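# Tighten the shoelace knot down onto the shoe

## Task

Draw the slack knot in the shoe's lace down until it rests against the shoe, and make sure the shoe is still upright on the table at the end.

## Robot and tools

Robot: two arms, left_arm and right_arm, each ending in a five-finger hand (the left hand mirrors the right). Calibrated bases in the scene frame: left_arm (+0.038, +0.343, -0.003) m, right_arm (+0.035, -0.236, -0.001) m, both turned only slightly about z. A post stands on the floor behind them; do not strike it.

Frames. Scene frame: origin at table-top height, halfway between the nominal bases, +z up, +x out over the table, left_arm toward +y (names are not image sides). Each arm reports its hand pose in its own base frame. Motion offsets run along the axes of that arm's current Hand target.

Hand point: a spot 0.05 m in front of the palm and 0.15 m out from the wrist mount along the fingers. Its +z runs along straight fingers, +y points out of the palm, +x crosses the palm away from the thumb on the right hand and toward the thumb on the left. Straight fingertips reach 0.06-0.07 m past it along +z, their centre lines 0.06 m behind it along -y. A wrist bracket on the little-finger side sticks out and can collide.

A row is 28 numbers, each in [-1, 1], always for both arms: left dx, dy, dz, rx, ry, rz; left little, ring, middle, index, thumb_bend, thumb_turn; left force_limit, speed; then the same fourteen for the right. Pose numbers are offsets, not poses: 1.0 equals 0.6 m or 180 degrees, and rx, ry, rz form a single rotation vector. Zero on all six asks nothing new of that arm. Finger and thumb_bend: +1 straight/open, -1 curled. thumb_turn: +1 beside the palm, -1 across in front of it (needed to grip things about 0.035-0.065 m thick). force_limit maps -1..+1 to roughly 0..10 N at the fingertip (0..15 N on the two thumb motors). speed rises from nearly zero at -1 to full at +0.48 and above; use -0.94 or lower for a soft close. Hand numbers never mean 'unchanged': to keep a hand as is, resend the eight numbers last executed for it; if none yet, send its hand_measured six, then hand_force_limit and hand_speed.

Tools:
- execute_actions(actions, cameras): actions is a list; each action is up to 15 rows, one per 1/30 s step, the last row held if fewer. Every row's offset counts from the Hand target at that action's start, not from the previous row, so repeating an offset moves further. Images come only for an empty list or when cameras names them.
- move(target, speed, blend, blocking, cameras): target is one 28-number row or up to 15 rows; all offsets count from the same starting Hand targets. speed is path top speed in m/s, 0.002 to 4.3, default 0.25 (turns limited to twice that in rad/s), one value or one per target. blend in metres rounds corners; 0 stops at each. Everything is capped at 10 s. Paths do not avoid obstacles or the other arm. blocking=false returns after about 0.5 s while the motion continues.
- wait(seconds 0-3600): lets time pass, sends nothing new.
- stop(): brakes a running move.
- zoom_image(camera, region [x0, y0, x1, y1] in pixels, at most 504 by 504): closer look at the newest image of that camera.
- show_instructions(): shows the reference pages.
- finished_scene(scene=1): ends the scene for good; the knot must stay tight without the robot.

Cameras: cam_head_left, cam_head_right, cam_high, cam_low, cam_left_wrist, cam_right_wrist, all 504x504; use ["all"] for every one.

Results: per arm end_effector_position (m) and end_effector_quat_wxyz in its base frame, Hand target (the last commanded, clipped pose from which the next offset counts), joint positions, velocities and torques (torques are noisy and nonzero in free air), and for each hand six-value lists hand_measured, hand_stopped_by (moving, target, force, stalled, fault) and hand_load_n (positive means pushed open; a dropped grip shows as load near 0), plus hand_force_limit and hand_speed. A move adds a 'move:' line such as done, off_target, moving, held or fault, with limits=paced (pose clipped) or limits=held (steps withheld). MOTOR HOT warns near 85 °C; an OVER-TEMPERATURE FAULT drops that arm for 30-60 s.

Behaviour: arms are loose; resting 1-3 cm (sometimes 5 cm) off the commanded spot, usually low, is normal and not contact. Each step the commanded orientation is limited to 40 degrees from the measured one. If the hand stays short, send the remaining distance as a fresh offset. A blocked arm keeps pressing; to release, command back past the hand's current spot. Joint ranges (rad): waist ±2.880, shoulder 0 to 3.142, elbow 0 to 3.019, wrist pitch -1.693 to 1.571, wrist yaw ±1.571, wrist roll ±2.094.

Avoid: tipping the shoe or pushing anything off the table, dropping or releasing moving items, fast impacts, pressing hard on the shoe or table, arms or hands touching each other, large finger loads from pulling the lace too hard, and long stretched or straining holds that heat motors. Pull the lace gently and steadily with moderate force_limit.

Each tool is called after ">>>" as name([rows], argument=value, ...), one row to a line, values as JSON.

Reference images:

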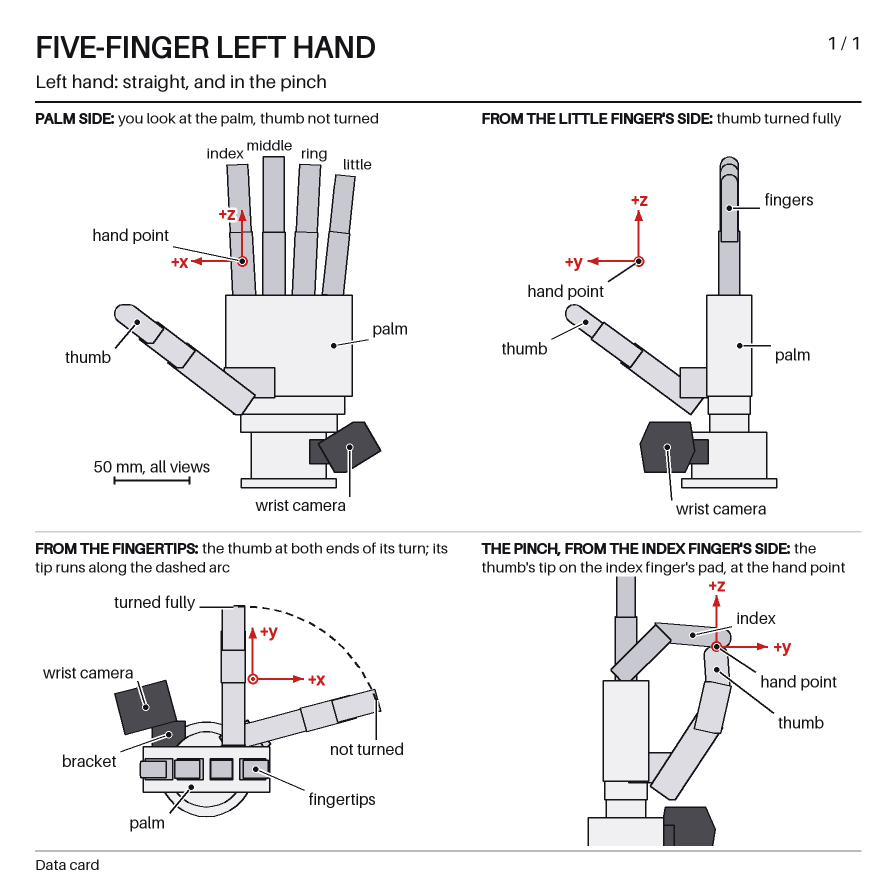

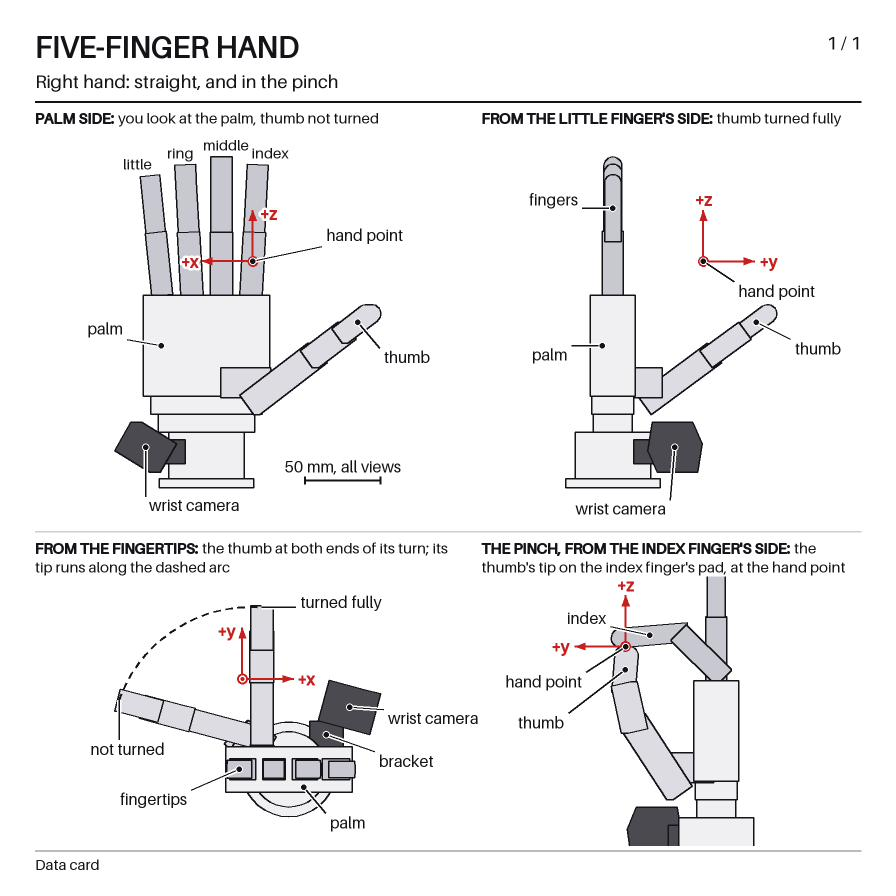

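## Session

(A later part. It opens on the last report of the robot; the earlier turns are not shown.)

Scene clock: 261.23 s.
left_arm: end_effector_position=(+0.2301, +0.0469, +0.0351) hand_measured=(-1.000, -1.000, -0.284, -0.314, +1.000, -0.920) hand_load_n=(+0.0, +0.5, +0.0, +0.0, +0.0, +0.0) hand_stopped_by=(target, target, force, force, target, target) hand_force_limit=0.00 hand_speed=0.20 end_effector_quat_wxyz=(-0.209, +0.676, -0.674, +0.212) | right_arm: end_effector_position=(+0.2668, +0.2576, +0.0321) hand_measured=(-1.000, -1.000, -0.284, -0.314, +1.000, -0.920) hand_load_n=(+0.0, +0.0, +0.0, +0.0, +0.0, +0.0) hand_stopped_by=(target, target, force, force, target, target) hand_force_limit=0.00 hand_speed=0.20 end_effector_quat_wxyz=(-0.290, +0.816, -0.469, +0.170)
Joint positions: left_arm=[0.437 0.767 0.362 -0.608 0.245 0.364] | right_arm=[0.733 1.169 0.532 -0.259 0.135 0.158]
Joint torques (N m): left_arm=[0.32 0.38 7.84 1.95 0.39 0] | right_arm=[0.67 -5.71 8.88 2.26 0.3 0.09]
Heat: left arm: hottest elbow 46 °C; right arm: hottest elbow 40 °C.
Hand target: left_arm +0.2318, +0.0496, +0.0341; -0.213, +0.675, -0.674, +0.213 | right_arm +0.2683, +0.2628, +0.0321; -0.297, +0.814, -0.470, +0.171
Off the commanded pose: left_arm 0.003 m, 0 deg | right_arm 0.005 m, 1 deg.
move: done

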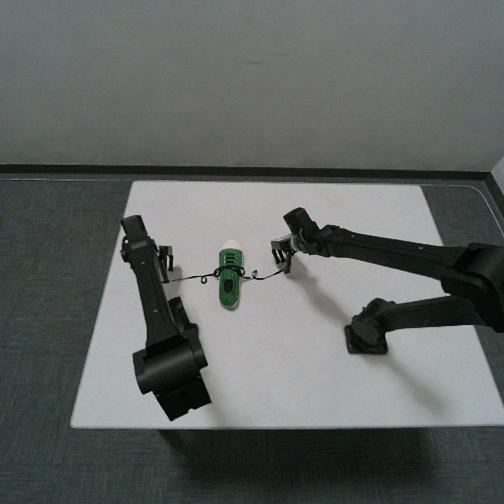

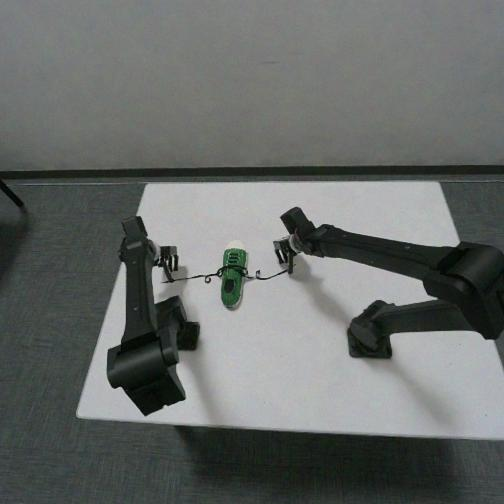

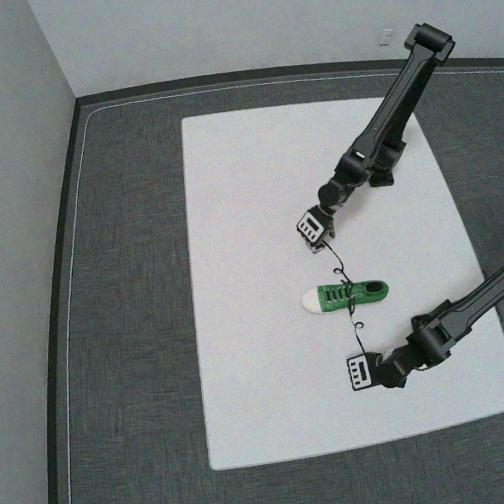

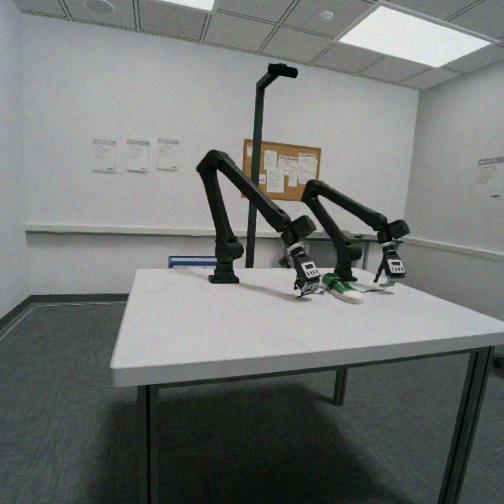

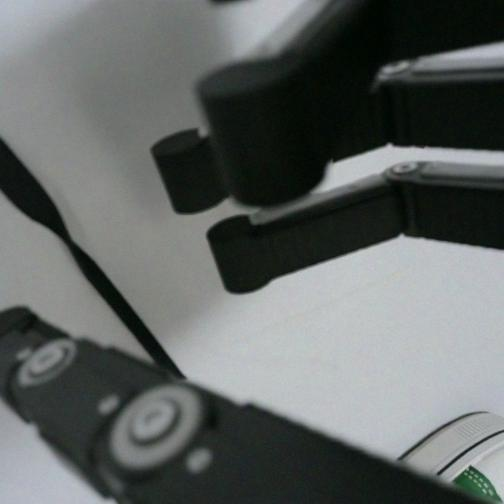

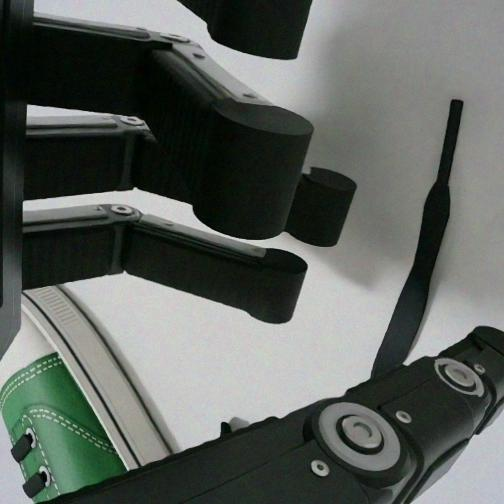

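>>> move(target=[0,0.0115,0.0164,0,0,0,-1,-1,-0.30,-0.34,1,-0.92,0,0.2,0,0.0129,0.0153,0,0,0,-1,-1,-0.30,-0.34,1,-0.92,0,0.2], speed=0.05, cameras=["all"])

>>> zoom_image(camera="cam_low", region=[280, 250, 420, 310])

Scene clock: 270.40 s.
left_arm: end_effector_position=(+0.2304, +0.0470, +0.0234) hand_measured=(-1.000, -1.000, -0.284, -0.314, +1.000, -0.920) hand_load_n=(+0.0, +0.0, +0.0, +0.0, +0.0, +0.0) hand_stopped_by=(target, target, force, force, target, target) hand_force_limit=0.00 hand_speed=0.20 end_effector_quat_wxyz=(-0.209, +0.676, -0.674, +0.212) | right_arm: end_effector_position=(+0.2679, +0.2585, +0.0219) hand_measured=(-1.000, -1.000, -0.284, -0.314, +1.000, -0.920) hand_load_n=(+0.0, +0.0, +0.0, +0.0, +0.0, +0.0) hand_stopped_by=(target, target, force, force, target, target) hand_force_limit=0.00 hand_speed=0.20 end_effector_quat_wxyz=(-0.292, +0.816, -0.469, +0.171)
Joint positions: left_arm=[0.437 0.793 0.338 -0.557 0.245 0.364] | right_arm=[0.733 1.197 0.517 -0.212 0.135 0.158]
Joint torques (N m): left_arm=[0.32 0.26 7.61 1.94 0.39 0] | right_arm=[0.67 -5.66 8.46 2.3 0.3 0.09]
Heat: left arm: hottest elbow 46 °C; right arm: hottest elbow 40 °C.
Hand target: left_arm +0.2317, +0.0495, +0.0219; -0.213, +0.675, -0.674, +0.212 | right_arm +0.2683, +0.2628, +0.0200; -0.297, +0.814, -0.470, +0.171
Off the commanded pose: left_arm 0.003 m, 0 deg | right_arm 0.005 m, 1 deg.
move: done

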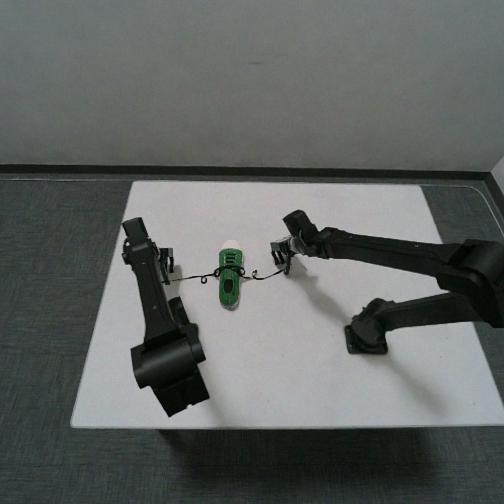

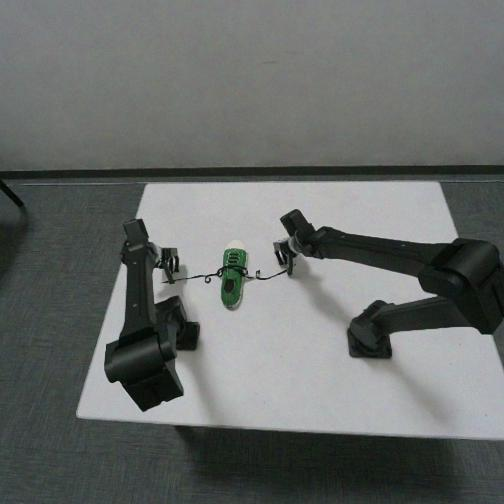

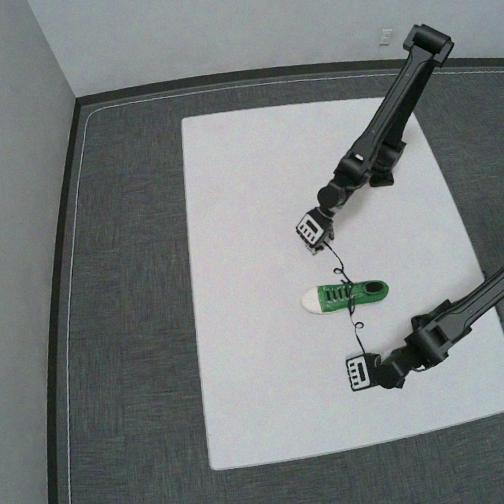

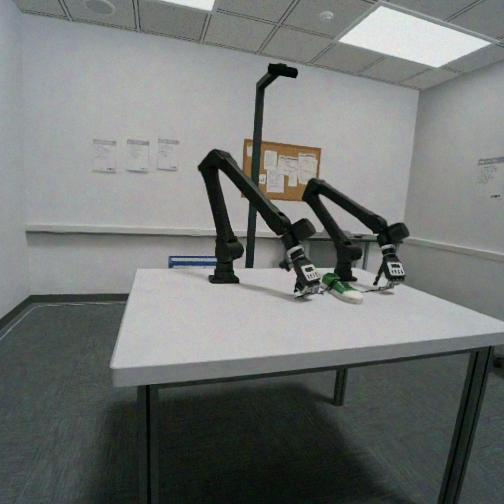

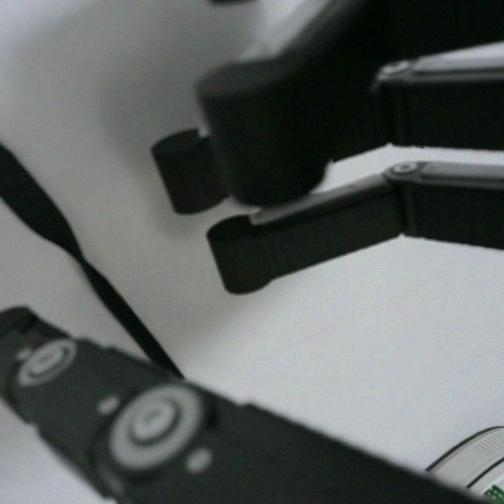

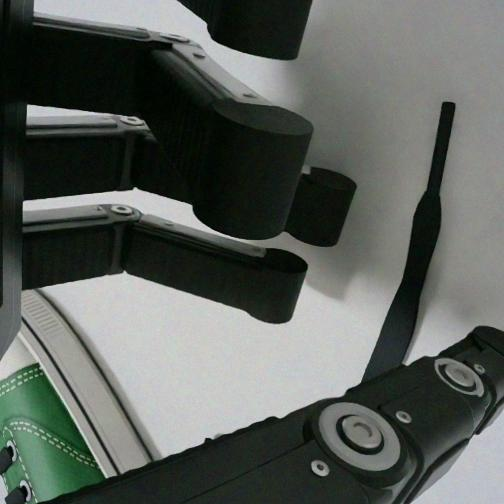

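Scaled by 3.600 from the camera's image (finer frame: 720x720).

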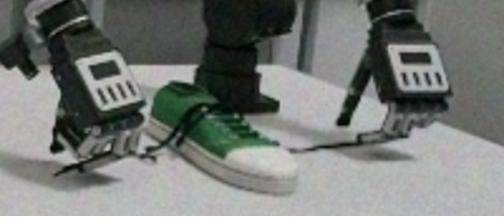

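>>> move(target=[0,0.0077,0.0109,0,0,0,-1,-1,-0.30,-0.34,1,-0.92,0,0.2,0,0.0086,0.0102,0,0,0,-1,-1,-0.30,-0.34,1,-0.92,0,0.2], speed=0.03, cameras=["cam_left_wrist","cam_right_wrist","cam_low"])

>>> zoom_image(camera="cam_low", region=[280, 250, 420, 310])

Scene clock: 275.43 s.
left_arm: end_effector_position=(+0.2310, +0.0473, +0.0159) hand_measured=(-1.000, -1.000, -0.284, -0.314, +1.000, -0.920) hand_load_n=(+0.0, +0.0, +0.0, +0.0, +0.0, +0.0) hand_stopped_by=(target, target, force, force, target, target) hand_force_limit=0.00 hand_speed=0.20 end_effector_quat_wxyz=(-0.210, +0.675, -0.674, +0.212) | right_arm: end_effector_position=(+0.2688, +0.2594, +0.0156) hand_measured=(-1.000, -1.000, -0.286, -0.314, +1.000, -0.920) hand_load_n=(+0.0, +0.0, -0.5, +0.0, +0.0, +0.0) hand_stopped_by=(target, target, force, force, target, target) hand_force_limit=0.00 hand_speed=0.20 end_effector_quat_wxyz=(-0.294, +0.815, -0.469, +0.171)
Joint positions: left_arm=[0.437 0.812 0.323 -0.521 0.245 0.364] | right_arm=[0.733 1.215 0.508 -0.18 0.135 0.159]
Joint torques (N m): left_arm=[0.26 0.26 7.41 1.94 0.39 0] | right_arm=[0.62 -5.6 8.1 2.33 0.29 0.09]
Heat: left arm: hottest elbow 46 °C; right arm: hottest elbow 40 °C.
Hand target: left_arm +0.2318, +0.0496, +0.0140; -0.213, +0.675, -0.674, +0.213 | right_arm +0.2681, +0.2627, +0.0119; -0.296, +0.814, -0.470, +0.171
Off the commanded pose: left_arm 0.003 m, 0 deg | right_arm 0.005 m, 0 deg.
move: done
Images, in order (width x height): cam_low 504x504, cam_left_wrist 504x504, cam_right_wrist 504x504.

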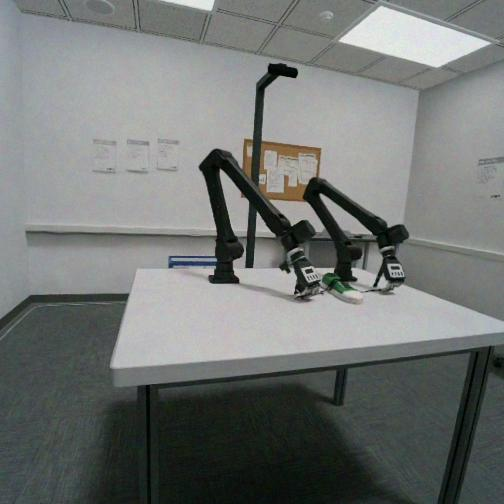

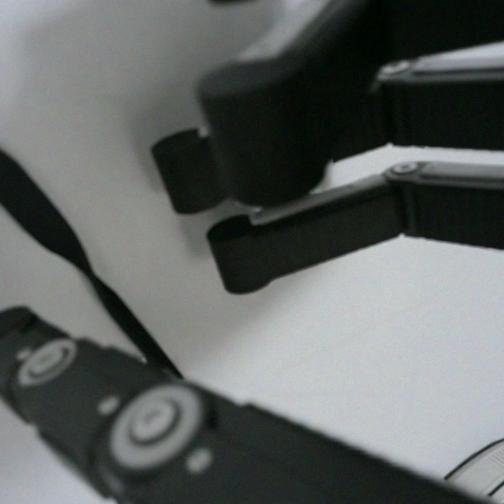

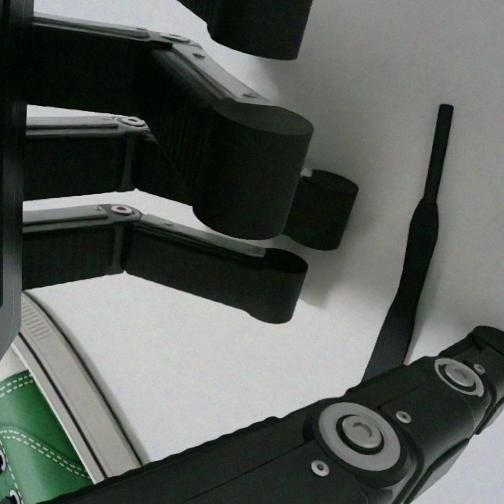

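Scaled by 3.600 from the camera's image (finer frame: 720x720).

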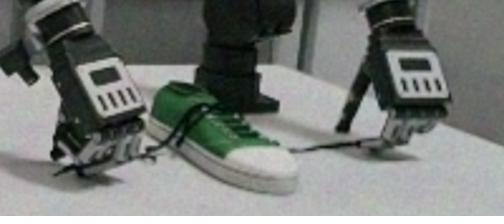

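>>> move(target=[0,0.0038,0.0055,0,0,0,-1,-1,-0.30,-0.34,1,-0.92,0,0.2,0,0.0021,0.0026,0,0,0,-1,-1,-0.30,-0.34,1,-0.92,0,0.2], speed=0.03, cameras=["cam_left_wrist","cam_right_wrist"])

Scene clock: 281.83 s.
left_arm: end_effector_position=(+0.2318, +0.0477, +0.0128) hand_measured=(-1.000, -1.000, -0.284, -0.314, +1.000, -0.920) hand_load_n=(+0.0, +0.0, +0.0, +0.0, +0.0, +0.0) hand_stopped_by=(target, target, force, force, target, target) hand_force_limit=0.00 hand_speed=0.20 end_effector_quat_wxyz=(-0.211, +0.675, -0.674, +0.213) | right_arm: end_effector_position=(+0.2698, +0.2601, +0.0155) hand_measured=(-1.000, -1.000, -0.286, -0.314, +1.000, -0.920) hand_load_n=(+0.5, +0.0, -2.0, +0.0, +0.0, +0.0) hand_stopped_by=(target, target, force, force, target, target) hand_force_limit=0.00 hand_speed=0.20 end_effector_quat_wxyz=(-0.296, +0.814, -0.469, +0.172)
Joint positions: left_arm=[0.437 0.822 0.316 -0.502 0.245 0.364] | right_arm=[0.733 1.218 0.508 -0.174 0.136 0.159]
Joint torques (N m): left_arm=[0.32 0.26 7.2 1.96 0.39 0] | right_arm=[0.67 -5.42 7.88 2.41 0.29 0.09]
Heat: left arm: hottest elbow 46 °C; right arm: hottest elbow 39 °C.
Hand target: left_arm +0.2317, +0.0495, +0.0100; -0.213, +0.675, -0.674, +0.212 | right_arm +0.2682, +0.2627, +0.0099; -0.296, +0.814, -0.470, +0.171
Off the commanded pose: left_arm 0.003 m, 0 deg | right_arm 0.006 m, 0 deg.
move: done

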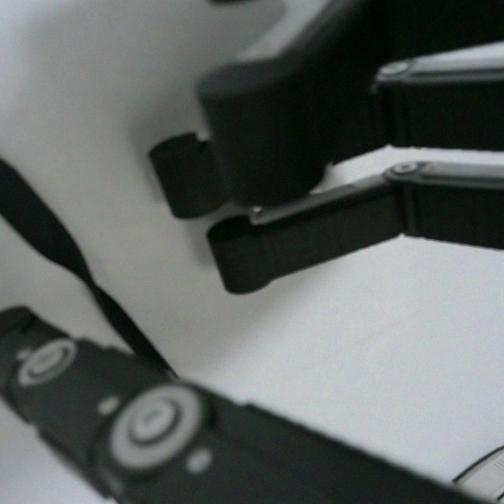

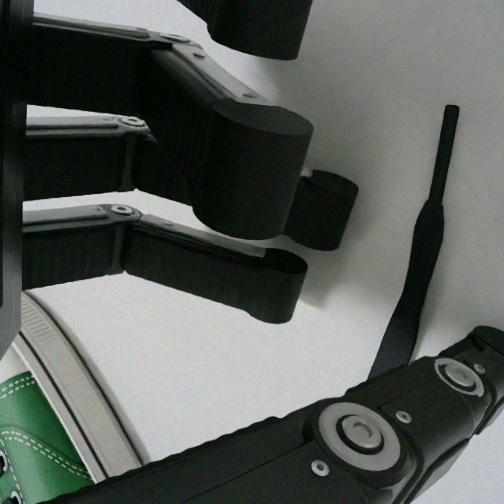

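>>> move([
  [0,0.0019,0.0027,0,0,0,-1,-1,-0.30,-0.34,1,-0.92,0,0.2,0,0,0,0,0,0,-1,-1,-0.30,-0.34,1,-0.92,0,0.2],
  [0,0.0019,0.0027,0,0,0,-1,-1,-0.30,-0.34,0,-0.92,-0.3,-0.5,0,0,0,0,0,0,-1,-1,-0.30,-0.34,0,-0.92,-0.3,-0.5],
], speed=0.03, cameras=["cam_left_wrist","cam_right_wrist","cam_head_left"])

>>> zoom_image(camera="cam_head_left", region=[130, 225, 310, 325])

Scene clock: 288.67 s.
left_arm: end_effector_position=(+0.2324, +0.0479, +0.0119) hand_measured=(-1.000, -1.000, -0.284, -0.314, +0.320, -0.920) hand_load_n=(+0.0, +0.0, -1.0, +0.0, +7.5, +0.5) hand_stopped_by=(target, target, force, force, force, target) hand_force_limit=-0.30 hand_speed=-0.50 end_effector_quat_wxyz=(-0.212, +0.675, -0.674, +0.213) | right_arm: end_effector_position=(+0.2698, +0.2601, +0.0155) hand_measured=(-1.000, -1.000, -0.286, -0.314, +0.316, -0.920) hand_load_n=(+0.0, +0.0, -2.0, +0.0, +5.0, +1.0) hand_stopped_by=(target, target, force, force, force, target) hand_force_limit=-0.30 hand_speed=-0.50 end_effector_quat_wxyz=(-0.296, +0.814, -0.469, +0.172)
Joint positions: left_arm=[0.437 0.826 0.314 -0.494 0.246 0.364] | right_arm=[0.733 1.218 0.508 -0.174 0.136 0.159]
Joint torques (N m): left_arm=[0.32 0.44 7.06 2 0.38 0] | right_arm=[0.67 -5.48 7.88 2.41 0.29 0.09]
Heat: left arm: hottest elbow 46 °C; right arm: hottest elbow 38 °C.
Hand target: left_arm +0.2317, +0.0495, +0.0080; -0.213, +0.675, -0.674, +0.212 | right_arm +0.2682, +0.2627, +0.0099; -0.296, +0.814, -0.470, +0.171
Off the commanded pose: left_arm 0.004 m, 0 deg | right_arm 0.006 m, 0 deg.
move: done
Images, in order (width x height): cam_head_left 504x504, cam_left_wrist 504x504, cam_right_wrist 504x504.

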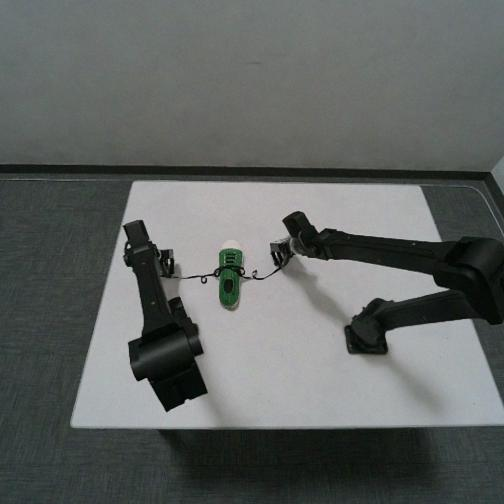

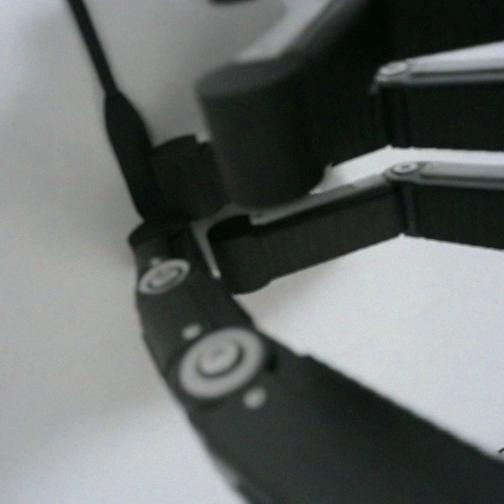

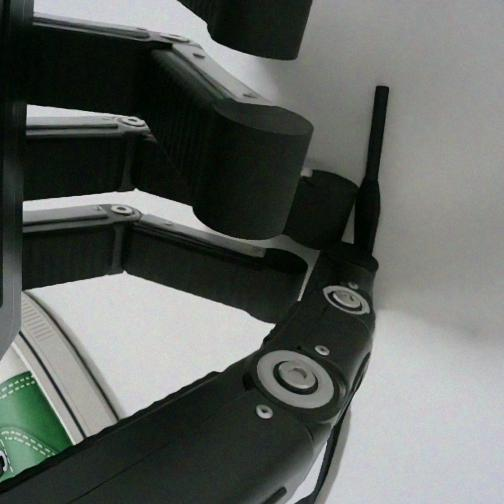

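Scaled by 2.800 from the camera's image (finer frame: 720x720).

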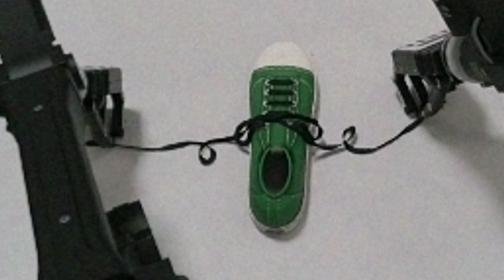

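>>> move([
  [0,0,0,0,0,0,-1,-1,-0.30,-0.34,-0.2,-0.92,0.3,-0.6,0,0,0,0,0,0,-1,-1,-0.30,-0.34,-0.2,-0.92,0.3,-0.6],
  [0,-0.0192,-0.0273,0,0,0,-1,-1,-0.30,-0.34,-0.2,-0.92,0.3,-0.6,0,-0.0214,-0.0255,0,0,0,-1,-1,-0.30,-0.34,-0.2,-0.92,0.3,-0.6],
], speed=0.04, cameras=["all"])

>>> zoom_image(camera="cam_head_left", region=[130, 225, 310, 325])

>>> zoom_image(camera="cam_low", region=[280, 250, 420, 310])

Scene clock: 297.07 s.
left_arm: end_effector_position=(+0.2214, +0.0428, +0.0135) hand_measured=(-1.000, -1.000, -0.284, -0.314, +0.308, -0.920) hand_load_n=(+0.0, +0.0, +0.0, +0.0, +9.5, +1.5) hand_stopped_by=(target, target, force, force, force, target) hand_force_limit=0.30 hand_speed=-0.60 end_effector_quat_wxyz=(-0.199, +0.679, -0.676, +0.208) | right_arm: end_effector_position=(+0.2634, +0.2545, +0.0176) hand_measured=(-1.000, -1.000, -0.284, -0.314, +0.286, -0.920) hand_load_n=(+0.0, +0.0, +1.0, +0.0, +3.5, +0.5) hand_stopped_by=(target, target, force, force, force, target) hand_force_limit=0.30 hand_speed=-0.60 end_effector_quat_wxyz=(-0.286, +0.818, -0.471, +0.169)
Joint positions: left_arm=[0.437 0.793 0.314 -0.556 0.246 0.364] | right_arm=[0.733 1.195 0.508 -0.219 0.136 0.16]
Joint torques (N m): left_arm=[0.26 -0.5 10.36 0.83 0.35 -0.01] | right_arm=[0.67 -7.3 10.3 0.98 0.28 0.08]
Heat: left arm: hottest elbow 45 °C; right arm: hottest elbow 37 °C.
Hand target: left_arm +0.2318, +0.0495, +0.0281; -0.213, +0.675, -0.674, +0.213 | right_arm +0.2682, +0.2627, +0.0299; -0.296, +0.814, -0.470, +0.171
Off the commanded pose: left_arm 0.019 m, 2 deg | right_arm 0.015 m, 1 deg.
move: off_target (left_arm, right_arm)

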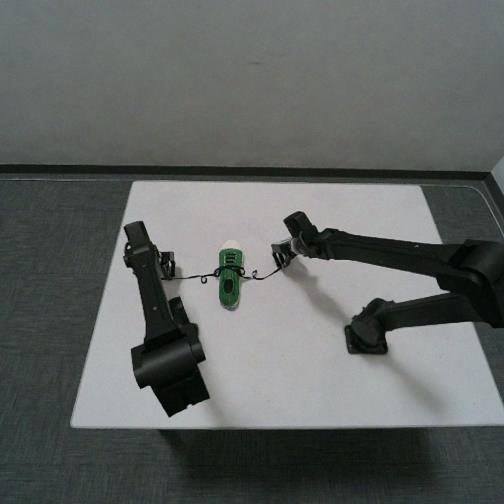

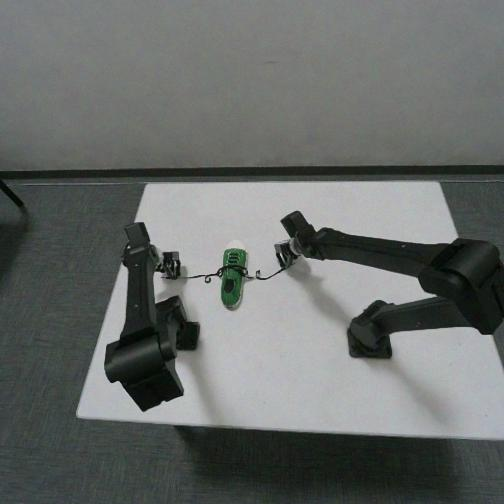

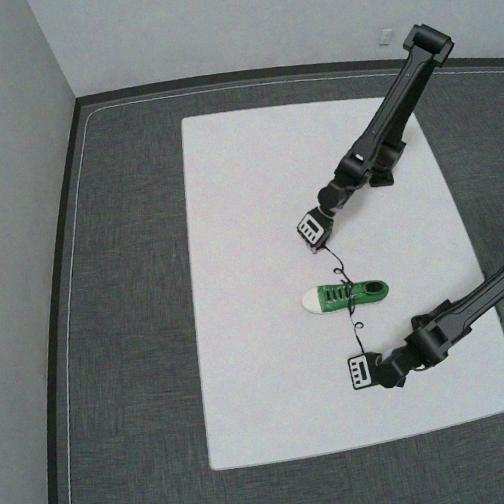

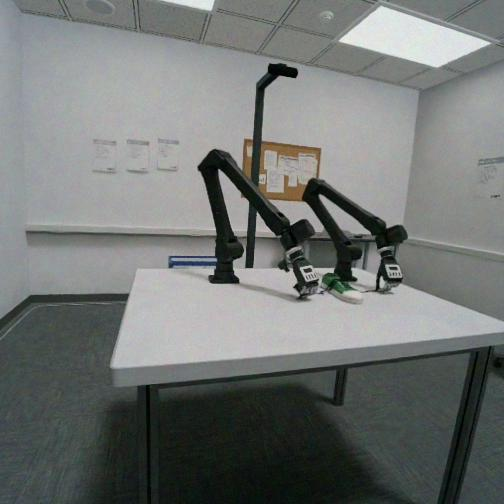

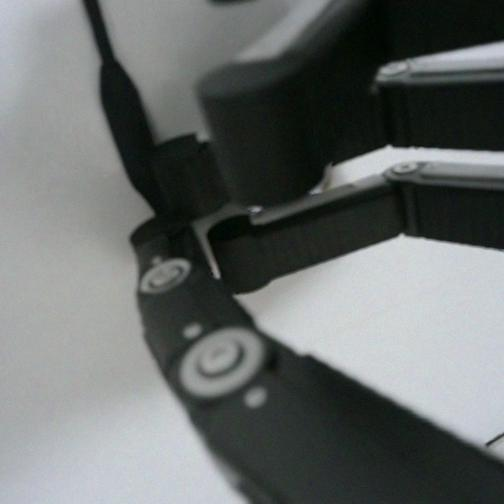

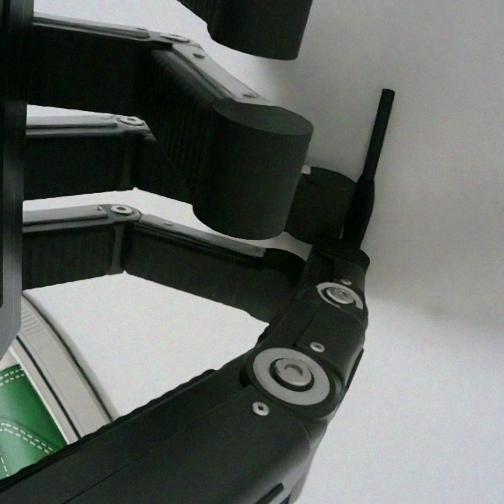

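Scaled by 2.800 from the camera's image (finer frame: 720x720).

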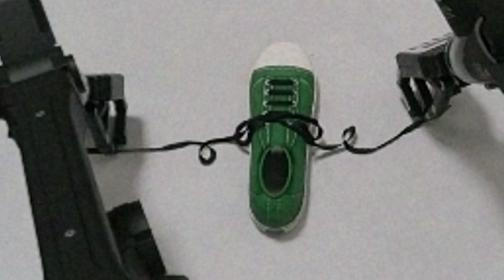

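Scaled by 3.600 from the camera's image (finer frame: 720x720).

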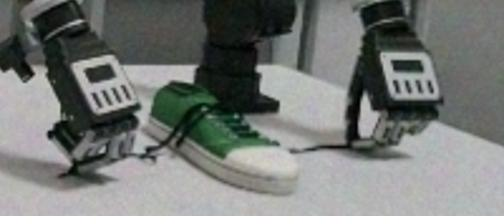

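>>> move(target=[0,-0.0192,-0.0273,0,0,0,-1,-1,-0.30,-0.34,-0.2,-0.92,0.3,-0.6,0,-0.0214,-0.0255,0,0,0,-1,-1,-0.30,-0.34,-0.2,-0.92,0.3,-0.6], speed=0.04, cameras=["cam_head_left","cam_left_wrist","cam_right_wrist","cam_low"])

>>> zoom_image(camera="cam_head_left", region=[130, 225, 310, 325])

>>> zoom_image(camera="cam_low", region=[280, 250, 420, 310])

Scene clock: 303.67 s.
left_arm: end_effector_position=(+0.2193, +0.0418, +0.0296) hand_measured=(-1.000, -1.000, -0.284, -0.314, +0.308, -0.920) hand_load_n=(+0.0, +0.0, +0.0, +0.0, +9.5, +1.0) hand_stopped_by=(target, target, force, force, force, target) hand_force_limit=0.30 hand_speed=-0.60 end_effector_quat_wxyz=(-0.195, +0.680, -0.676, +0.207) | right_arm: end_effector_position=(+0.2550, +0.2470, +0.0271) hand_measured=(-1.000, -1.000, -0.284, -0.314, +0.286, -0.920) hand_load_n=(+0.0, +0.5, +1.0, +0.0, +3.5, +0.5) hand_stopped_by=(target, target, force, force, force, target) hand_force_limit=0.30 hand_speed=-0.60 end_effector_quat_wxyz=(-0.275, +0.821, -0.472, +0.165)
Joint positions: left_arm=[0.437 0.754 0.349 -0.638 0.246 0.364] | right_arm=[0.733 1.147 0.514 -0.297 0.136 0.16]
Joint torques (N m): left_arm=[0.21 -0.32 11.28 0.84 0.34 -0.01] | right_arm=[0.62 -6.83 12.59 0.9 0.27 0.07]
Heat: left arm: hottest elbow 46 °C; right arm: hottest elbow 37 °C.
Hand target: left_arm +0.2318, +0.0495, +0.0480; -0.213, +0.675, -0.674, +0.212 | right_arm +0.2682, +0.2627, +0.0498; -0.296, +0.814, -0.470, +0.171
Off the commanded pose: left_arm 0.024 m, 2 deg | right_arm 0.031 m, 3 deg.
move: off_target (left_arm, right_arm)
Images, in order (width x height): cam_head_left 504x504, cam_low 504x504, cam_left_wrist 504x504, cam_right_wrist 504x504.

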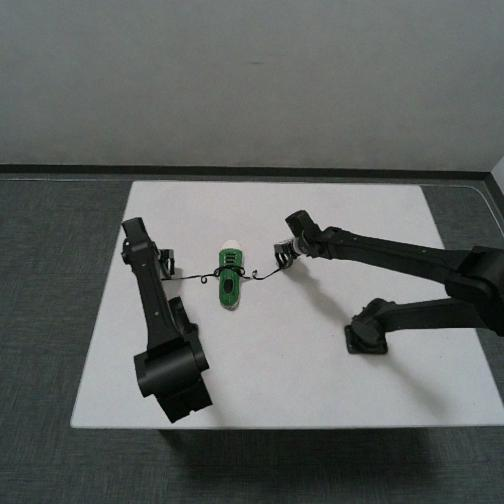

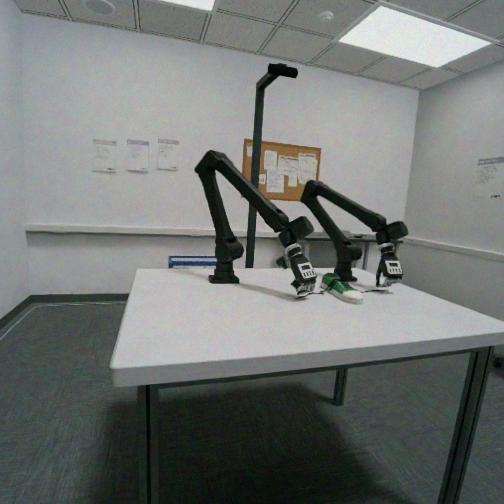

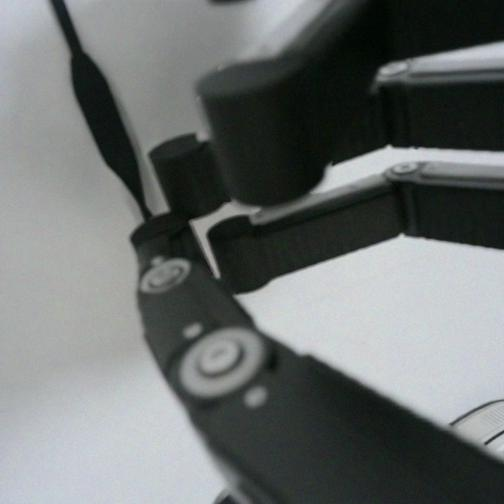

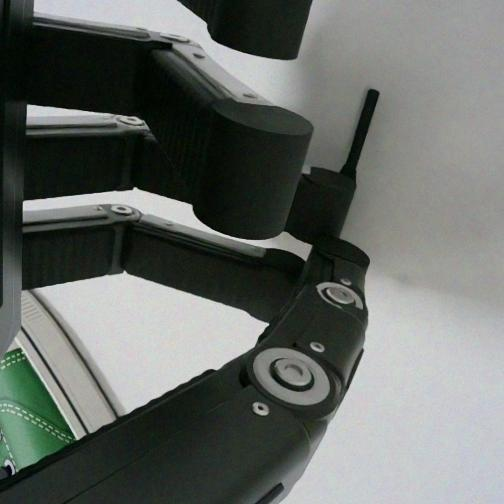

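Scaled by 2.800 from the camera's image (finer frame: 720x720).

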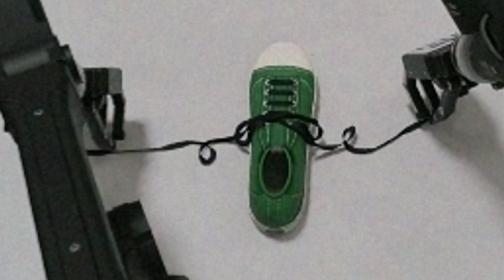

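Scaled by 3.600 from the camera's image (finer frame: 720x720).

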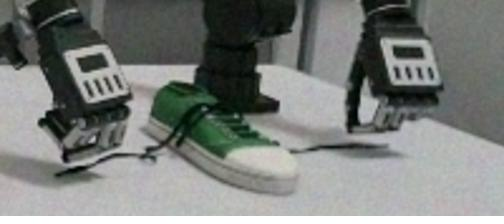

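>>> move(target=[0.0,-0.077,-0.1094,0,0,0,-1,-1,-0.30,-0.34,1,-0.92,0.3,0,0.0,-0.0858,-0.1022,0,0,0,-1,-1,-0.30,-0.34,1,-0.92,0.3,0], speed=0.15, cameras=["cam_left_wrist","cam_right_wrist"])

Scene clock: 322.53 s.
left_arm: end_effector_position=(+0.2239, +0.0439, +0.1101) hand_measured=(-1.000, -1.000, -0.284, -0.314, +1.000, -0.920) hand_load_n=(+0.0, +0.0, +0.0, +0.0, +0.0, +0.0) hand_stopped_by=(target, target, force, force, target, target) hand_force_limit=0.30 hand_speed=0.00 end_effector_quat_wxyz=(-0.197, +0.679, -0.676, +0.208) | right_arm: end_effector_position=(+0.2593, +0.2508, +0.1074) hand_measured=(-1.000, -1.000, -0.284, -0.314, +1.000, -0.920) hand_load_n=(+0.5, +0.0, +0.0, +0.0, +0.0, +0.0) hand_stopped_by=(target, target, force, force, target, target) hand_force_limit=0.30 hand_speed=0.00 end_effector_quat_wxyz=(-0.278, +0.820, -0.472, +0.166)
Joint positions: left_arm=[0.437 0.676 0.54 -0.904 0.246 0.364] | right_arm=[0.733 1.019 0.668 -0.571 0.136 0.16]
Joint torques (N m): left_arm=[0.21 0.09 11.74 0.83 0.34 -0.02] | right_arm=[0.62 -5.89 13.78 0.92 0.27 0.08]
Heat: left arm: hottest elbow 49 °C; right arm: hottest elbow 38 °C.
Hand target: left_arm +0.2320, +0.0495, +0.1283; -0.213, +0.675, -0.674, +0.212 | right_arm +0.2682, +0.2627, +0.1298; -0.296, +0.814, -0.470, +0.171
Off the commanded pose: left_arm 0.021 m, 2 deg | right_arm 0.027 m, 2 deg.
move: off_target (left_arm, right_arm)

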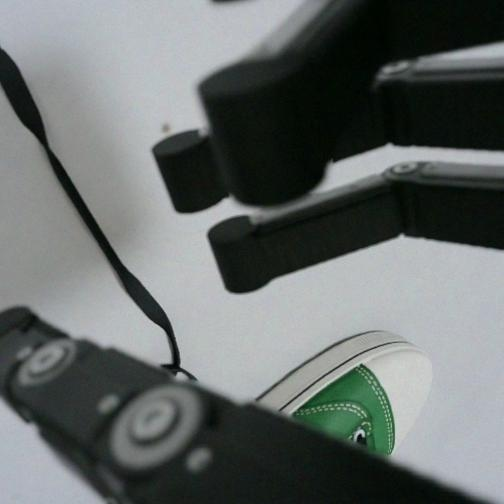

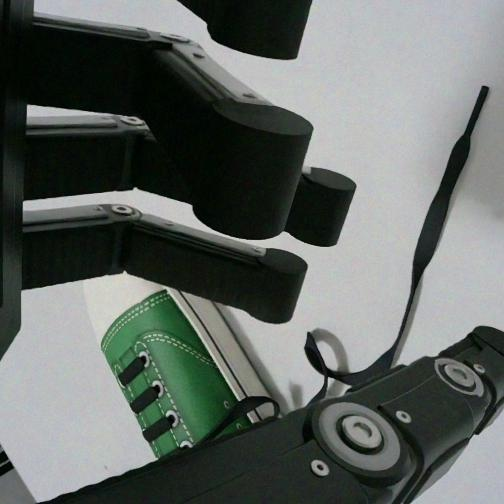

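>>> zoom_image(camera="cam_right_wrist", region=[220, 290, 440, 440])

>>> zoom_image(camera="cam_left_wrist", region=[100, 300, 250, 400])

Scaled by 2.291 from the camera's image (finer frame: 720x720).

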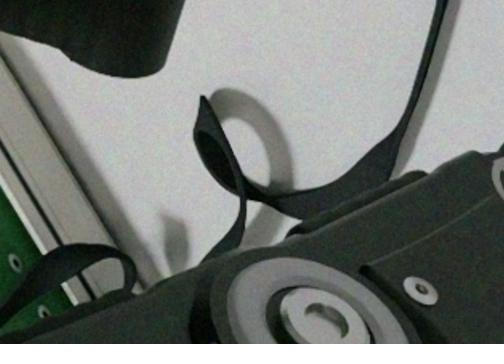

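Scaled by 3.360 from the camera's image (finer frame: 720x720).

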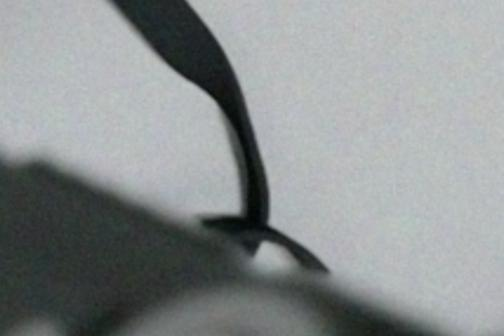

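>>> move(target=[0.175,0.0013,-0.0417,0,0,0,-1,-1,-0.30,-0.34,1,-0.92,0.3,0,-0.1535,-0.0348,-0.0143,-0.0271,0.1014,0.1321,-1,-1,-0.30,-0.34,1,-0.92,0.3,0], speed=0.15, cameras=["all"])

>>> zoom_image(camera="cam_head_left", region=[130, 225, 310, 325])

Scene clock: 378.70 s.
left_arm: end_effector_position=(+0.2085, -0.0523, +0.1263) hand_measured=(-1.000, -1.000, -0.284, -0.314, +1.000, -0.920) hand_load_n=(+0.0, +0.0, +0.5, +0.0, +0.0, +0.0) hand_stopped_by=(target, target, force, force, target, target) hand_force_limit=0.30 hand_speed=0.00 end_effector_quat_wxyz=(-0.202, +0.678, -0.679, +0.197) | right_arm: end_effector_position=(+0.2248, +0.3312, +0.1331) hand_measured=(-1.000, -1.000, -0.284, -0.314, +1.000, -0.920) hand_load_n=(+0.0, +0.0, +0.0, +0.0, +0.0, +0.0) hand_stopped_by=(target, target, force, force, target, target) hand_force_limit=0.30 hand_speed=0.00 end_effector_quat_wxyz=(-0.199, +0.680, -0.672, +0.216)
Joint positions: left_arm=[-0.145 0.548 0.546 -1.002 -0.085 -0.119] | right_arm=[1.075 1.233 0.938 -0.982 0.527 0.983]
Joint torques (N m): left_arm=[-0.97 1.38 12.34 0.9 -0.02 -0.15] | right_arm=[0.56 -7 13.87 0.27 0.68 0.09]
Heat: left arm: hottest elbow 55 °C; right arm: hottest elbow 47 °C.
Hand target: left_arm +0.2171, -0.0555, +0.1483; -0.213, +0.675, -0.674, +0.212 | right_arm +0.2311, +0.3477, +0.1499; -0.213, +0.675, -0.674, +0.213
Off the commanded pose: left_arm 0.024 m, 2 deg | right_arm 0.024 m, 2 deg.
move: off_target (left_arm, right_arm)

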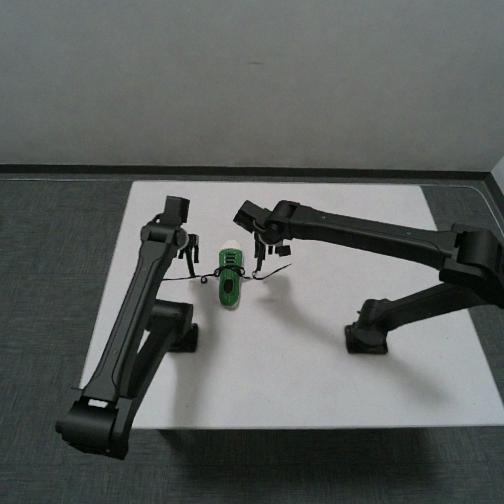

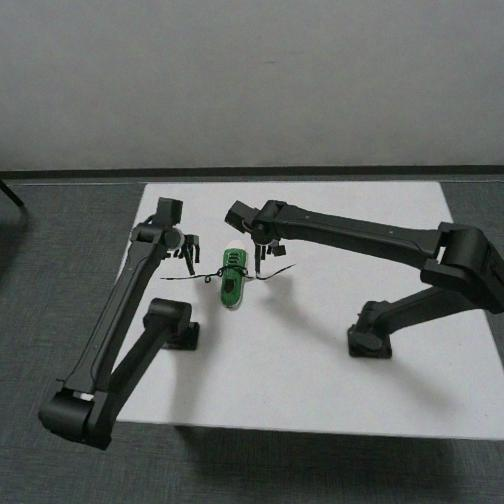

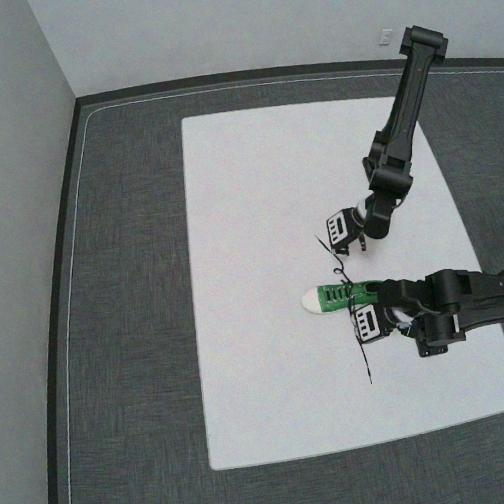

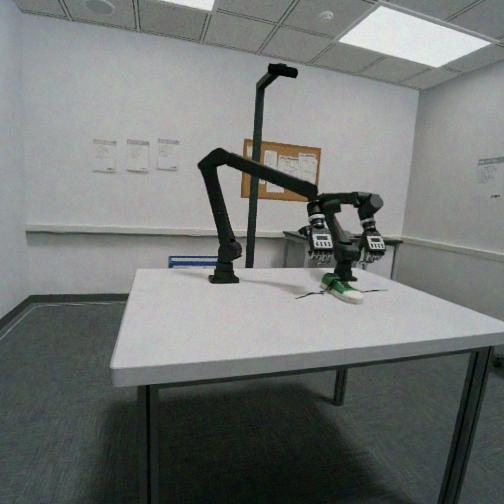

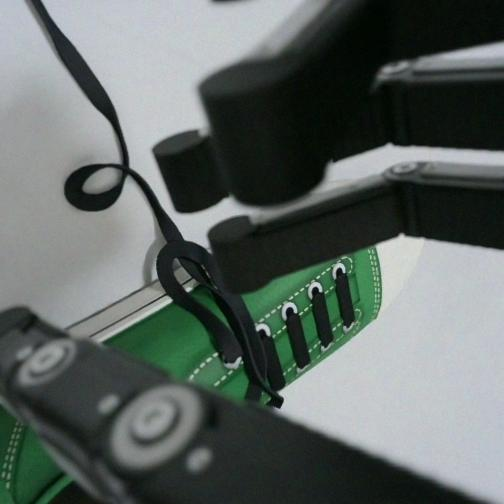

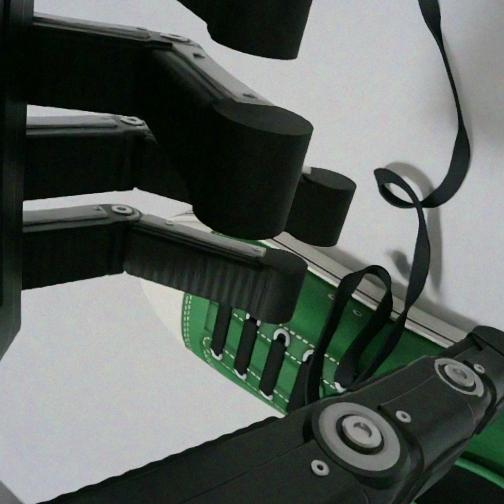

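Scaled by 2.800 from the camera's image (finer frame: 720x720).

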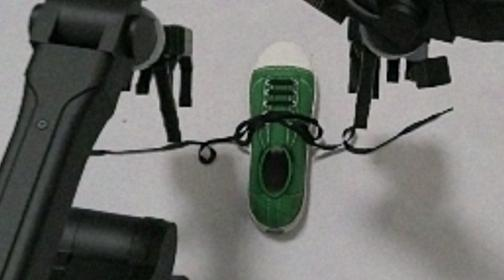

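>>> zoom_image(camera="cam_left_wrist", region=[0, 50, 300, 350])

>>> zoom_image(camera="cam_right_wrist", region=[280, 50, 504, 400])

Scaled by 1.680 from the camera's image (finer frame: 720x720).

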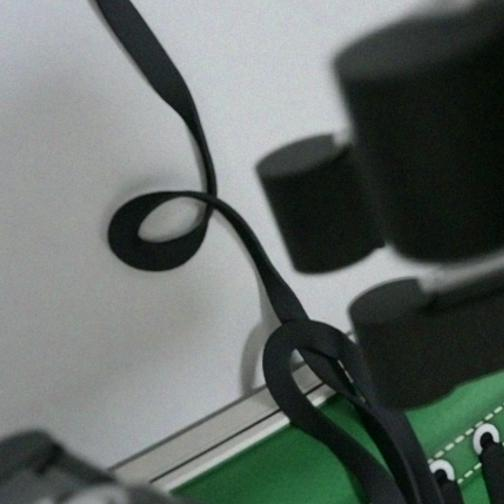

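Scaled by 1.440 from the camera's image (finer frame: 720x720).

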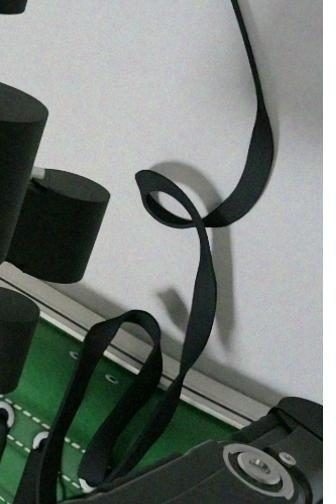

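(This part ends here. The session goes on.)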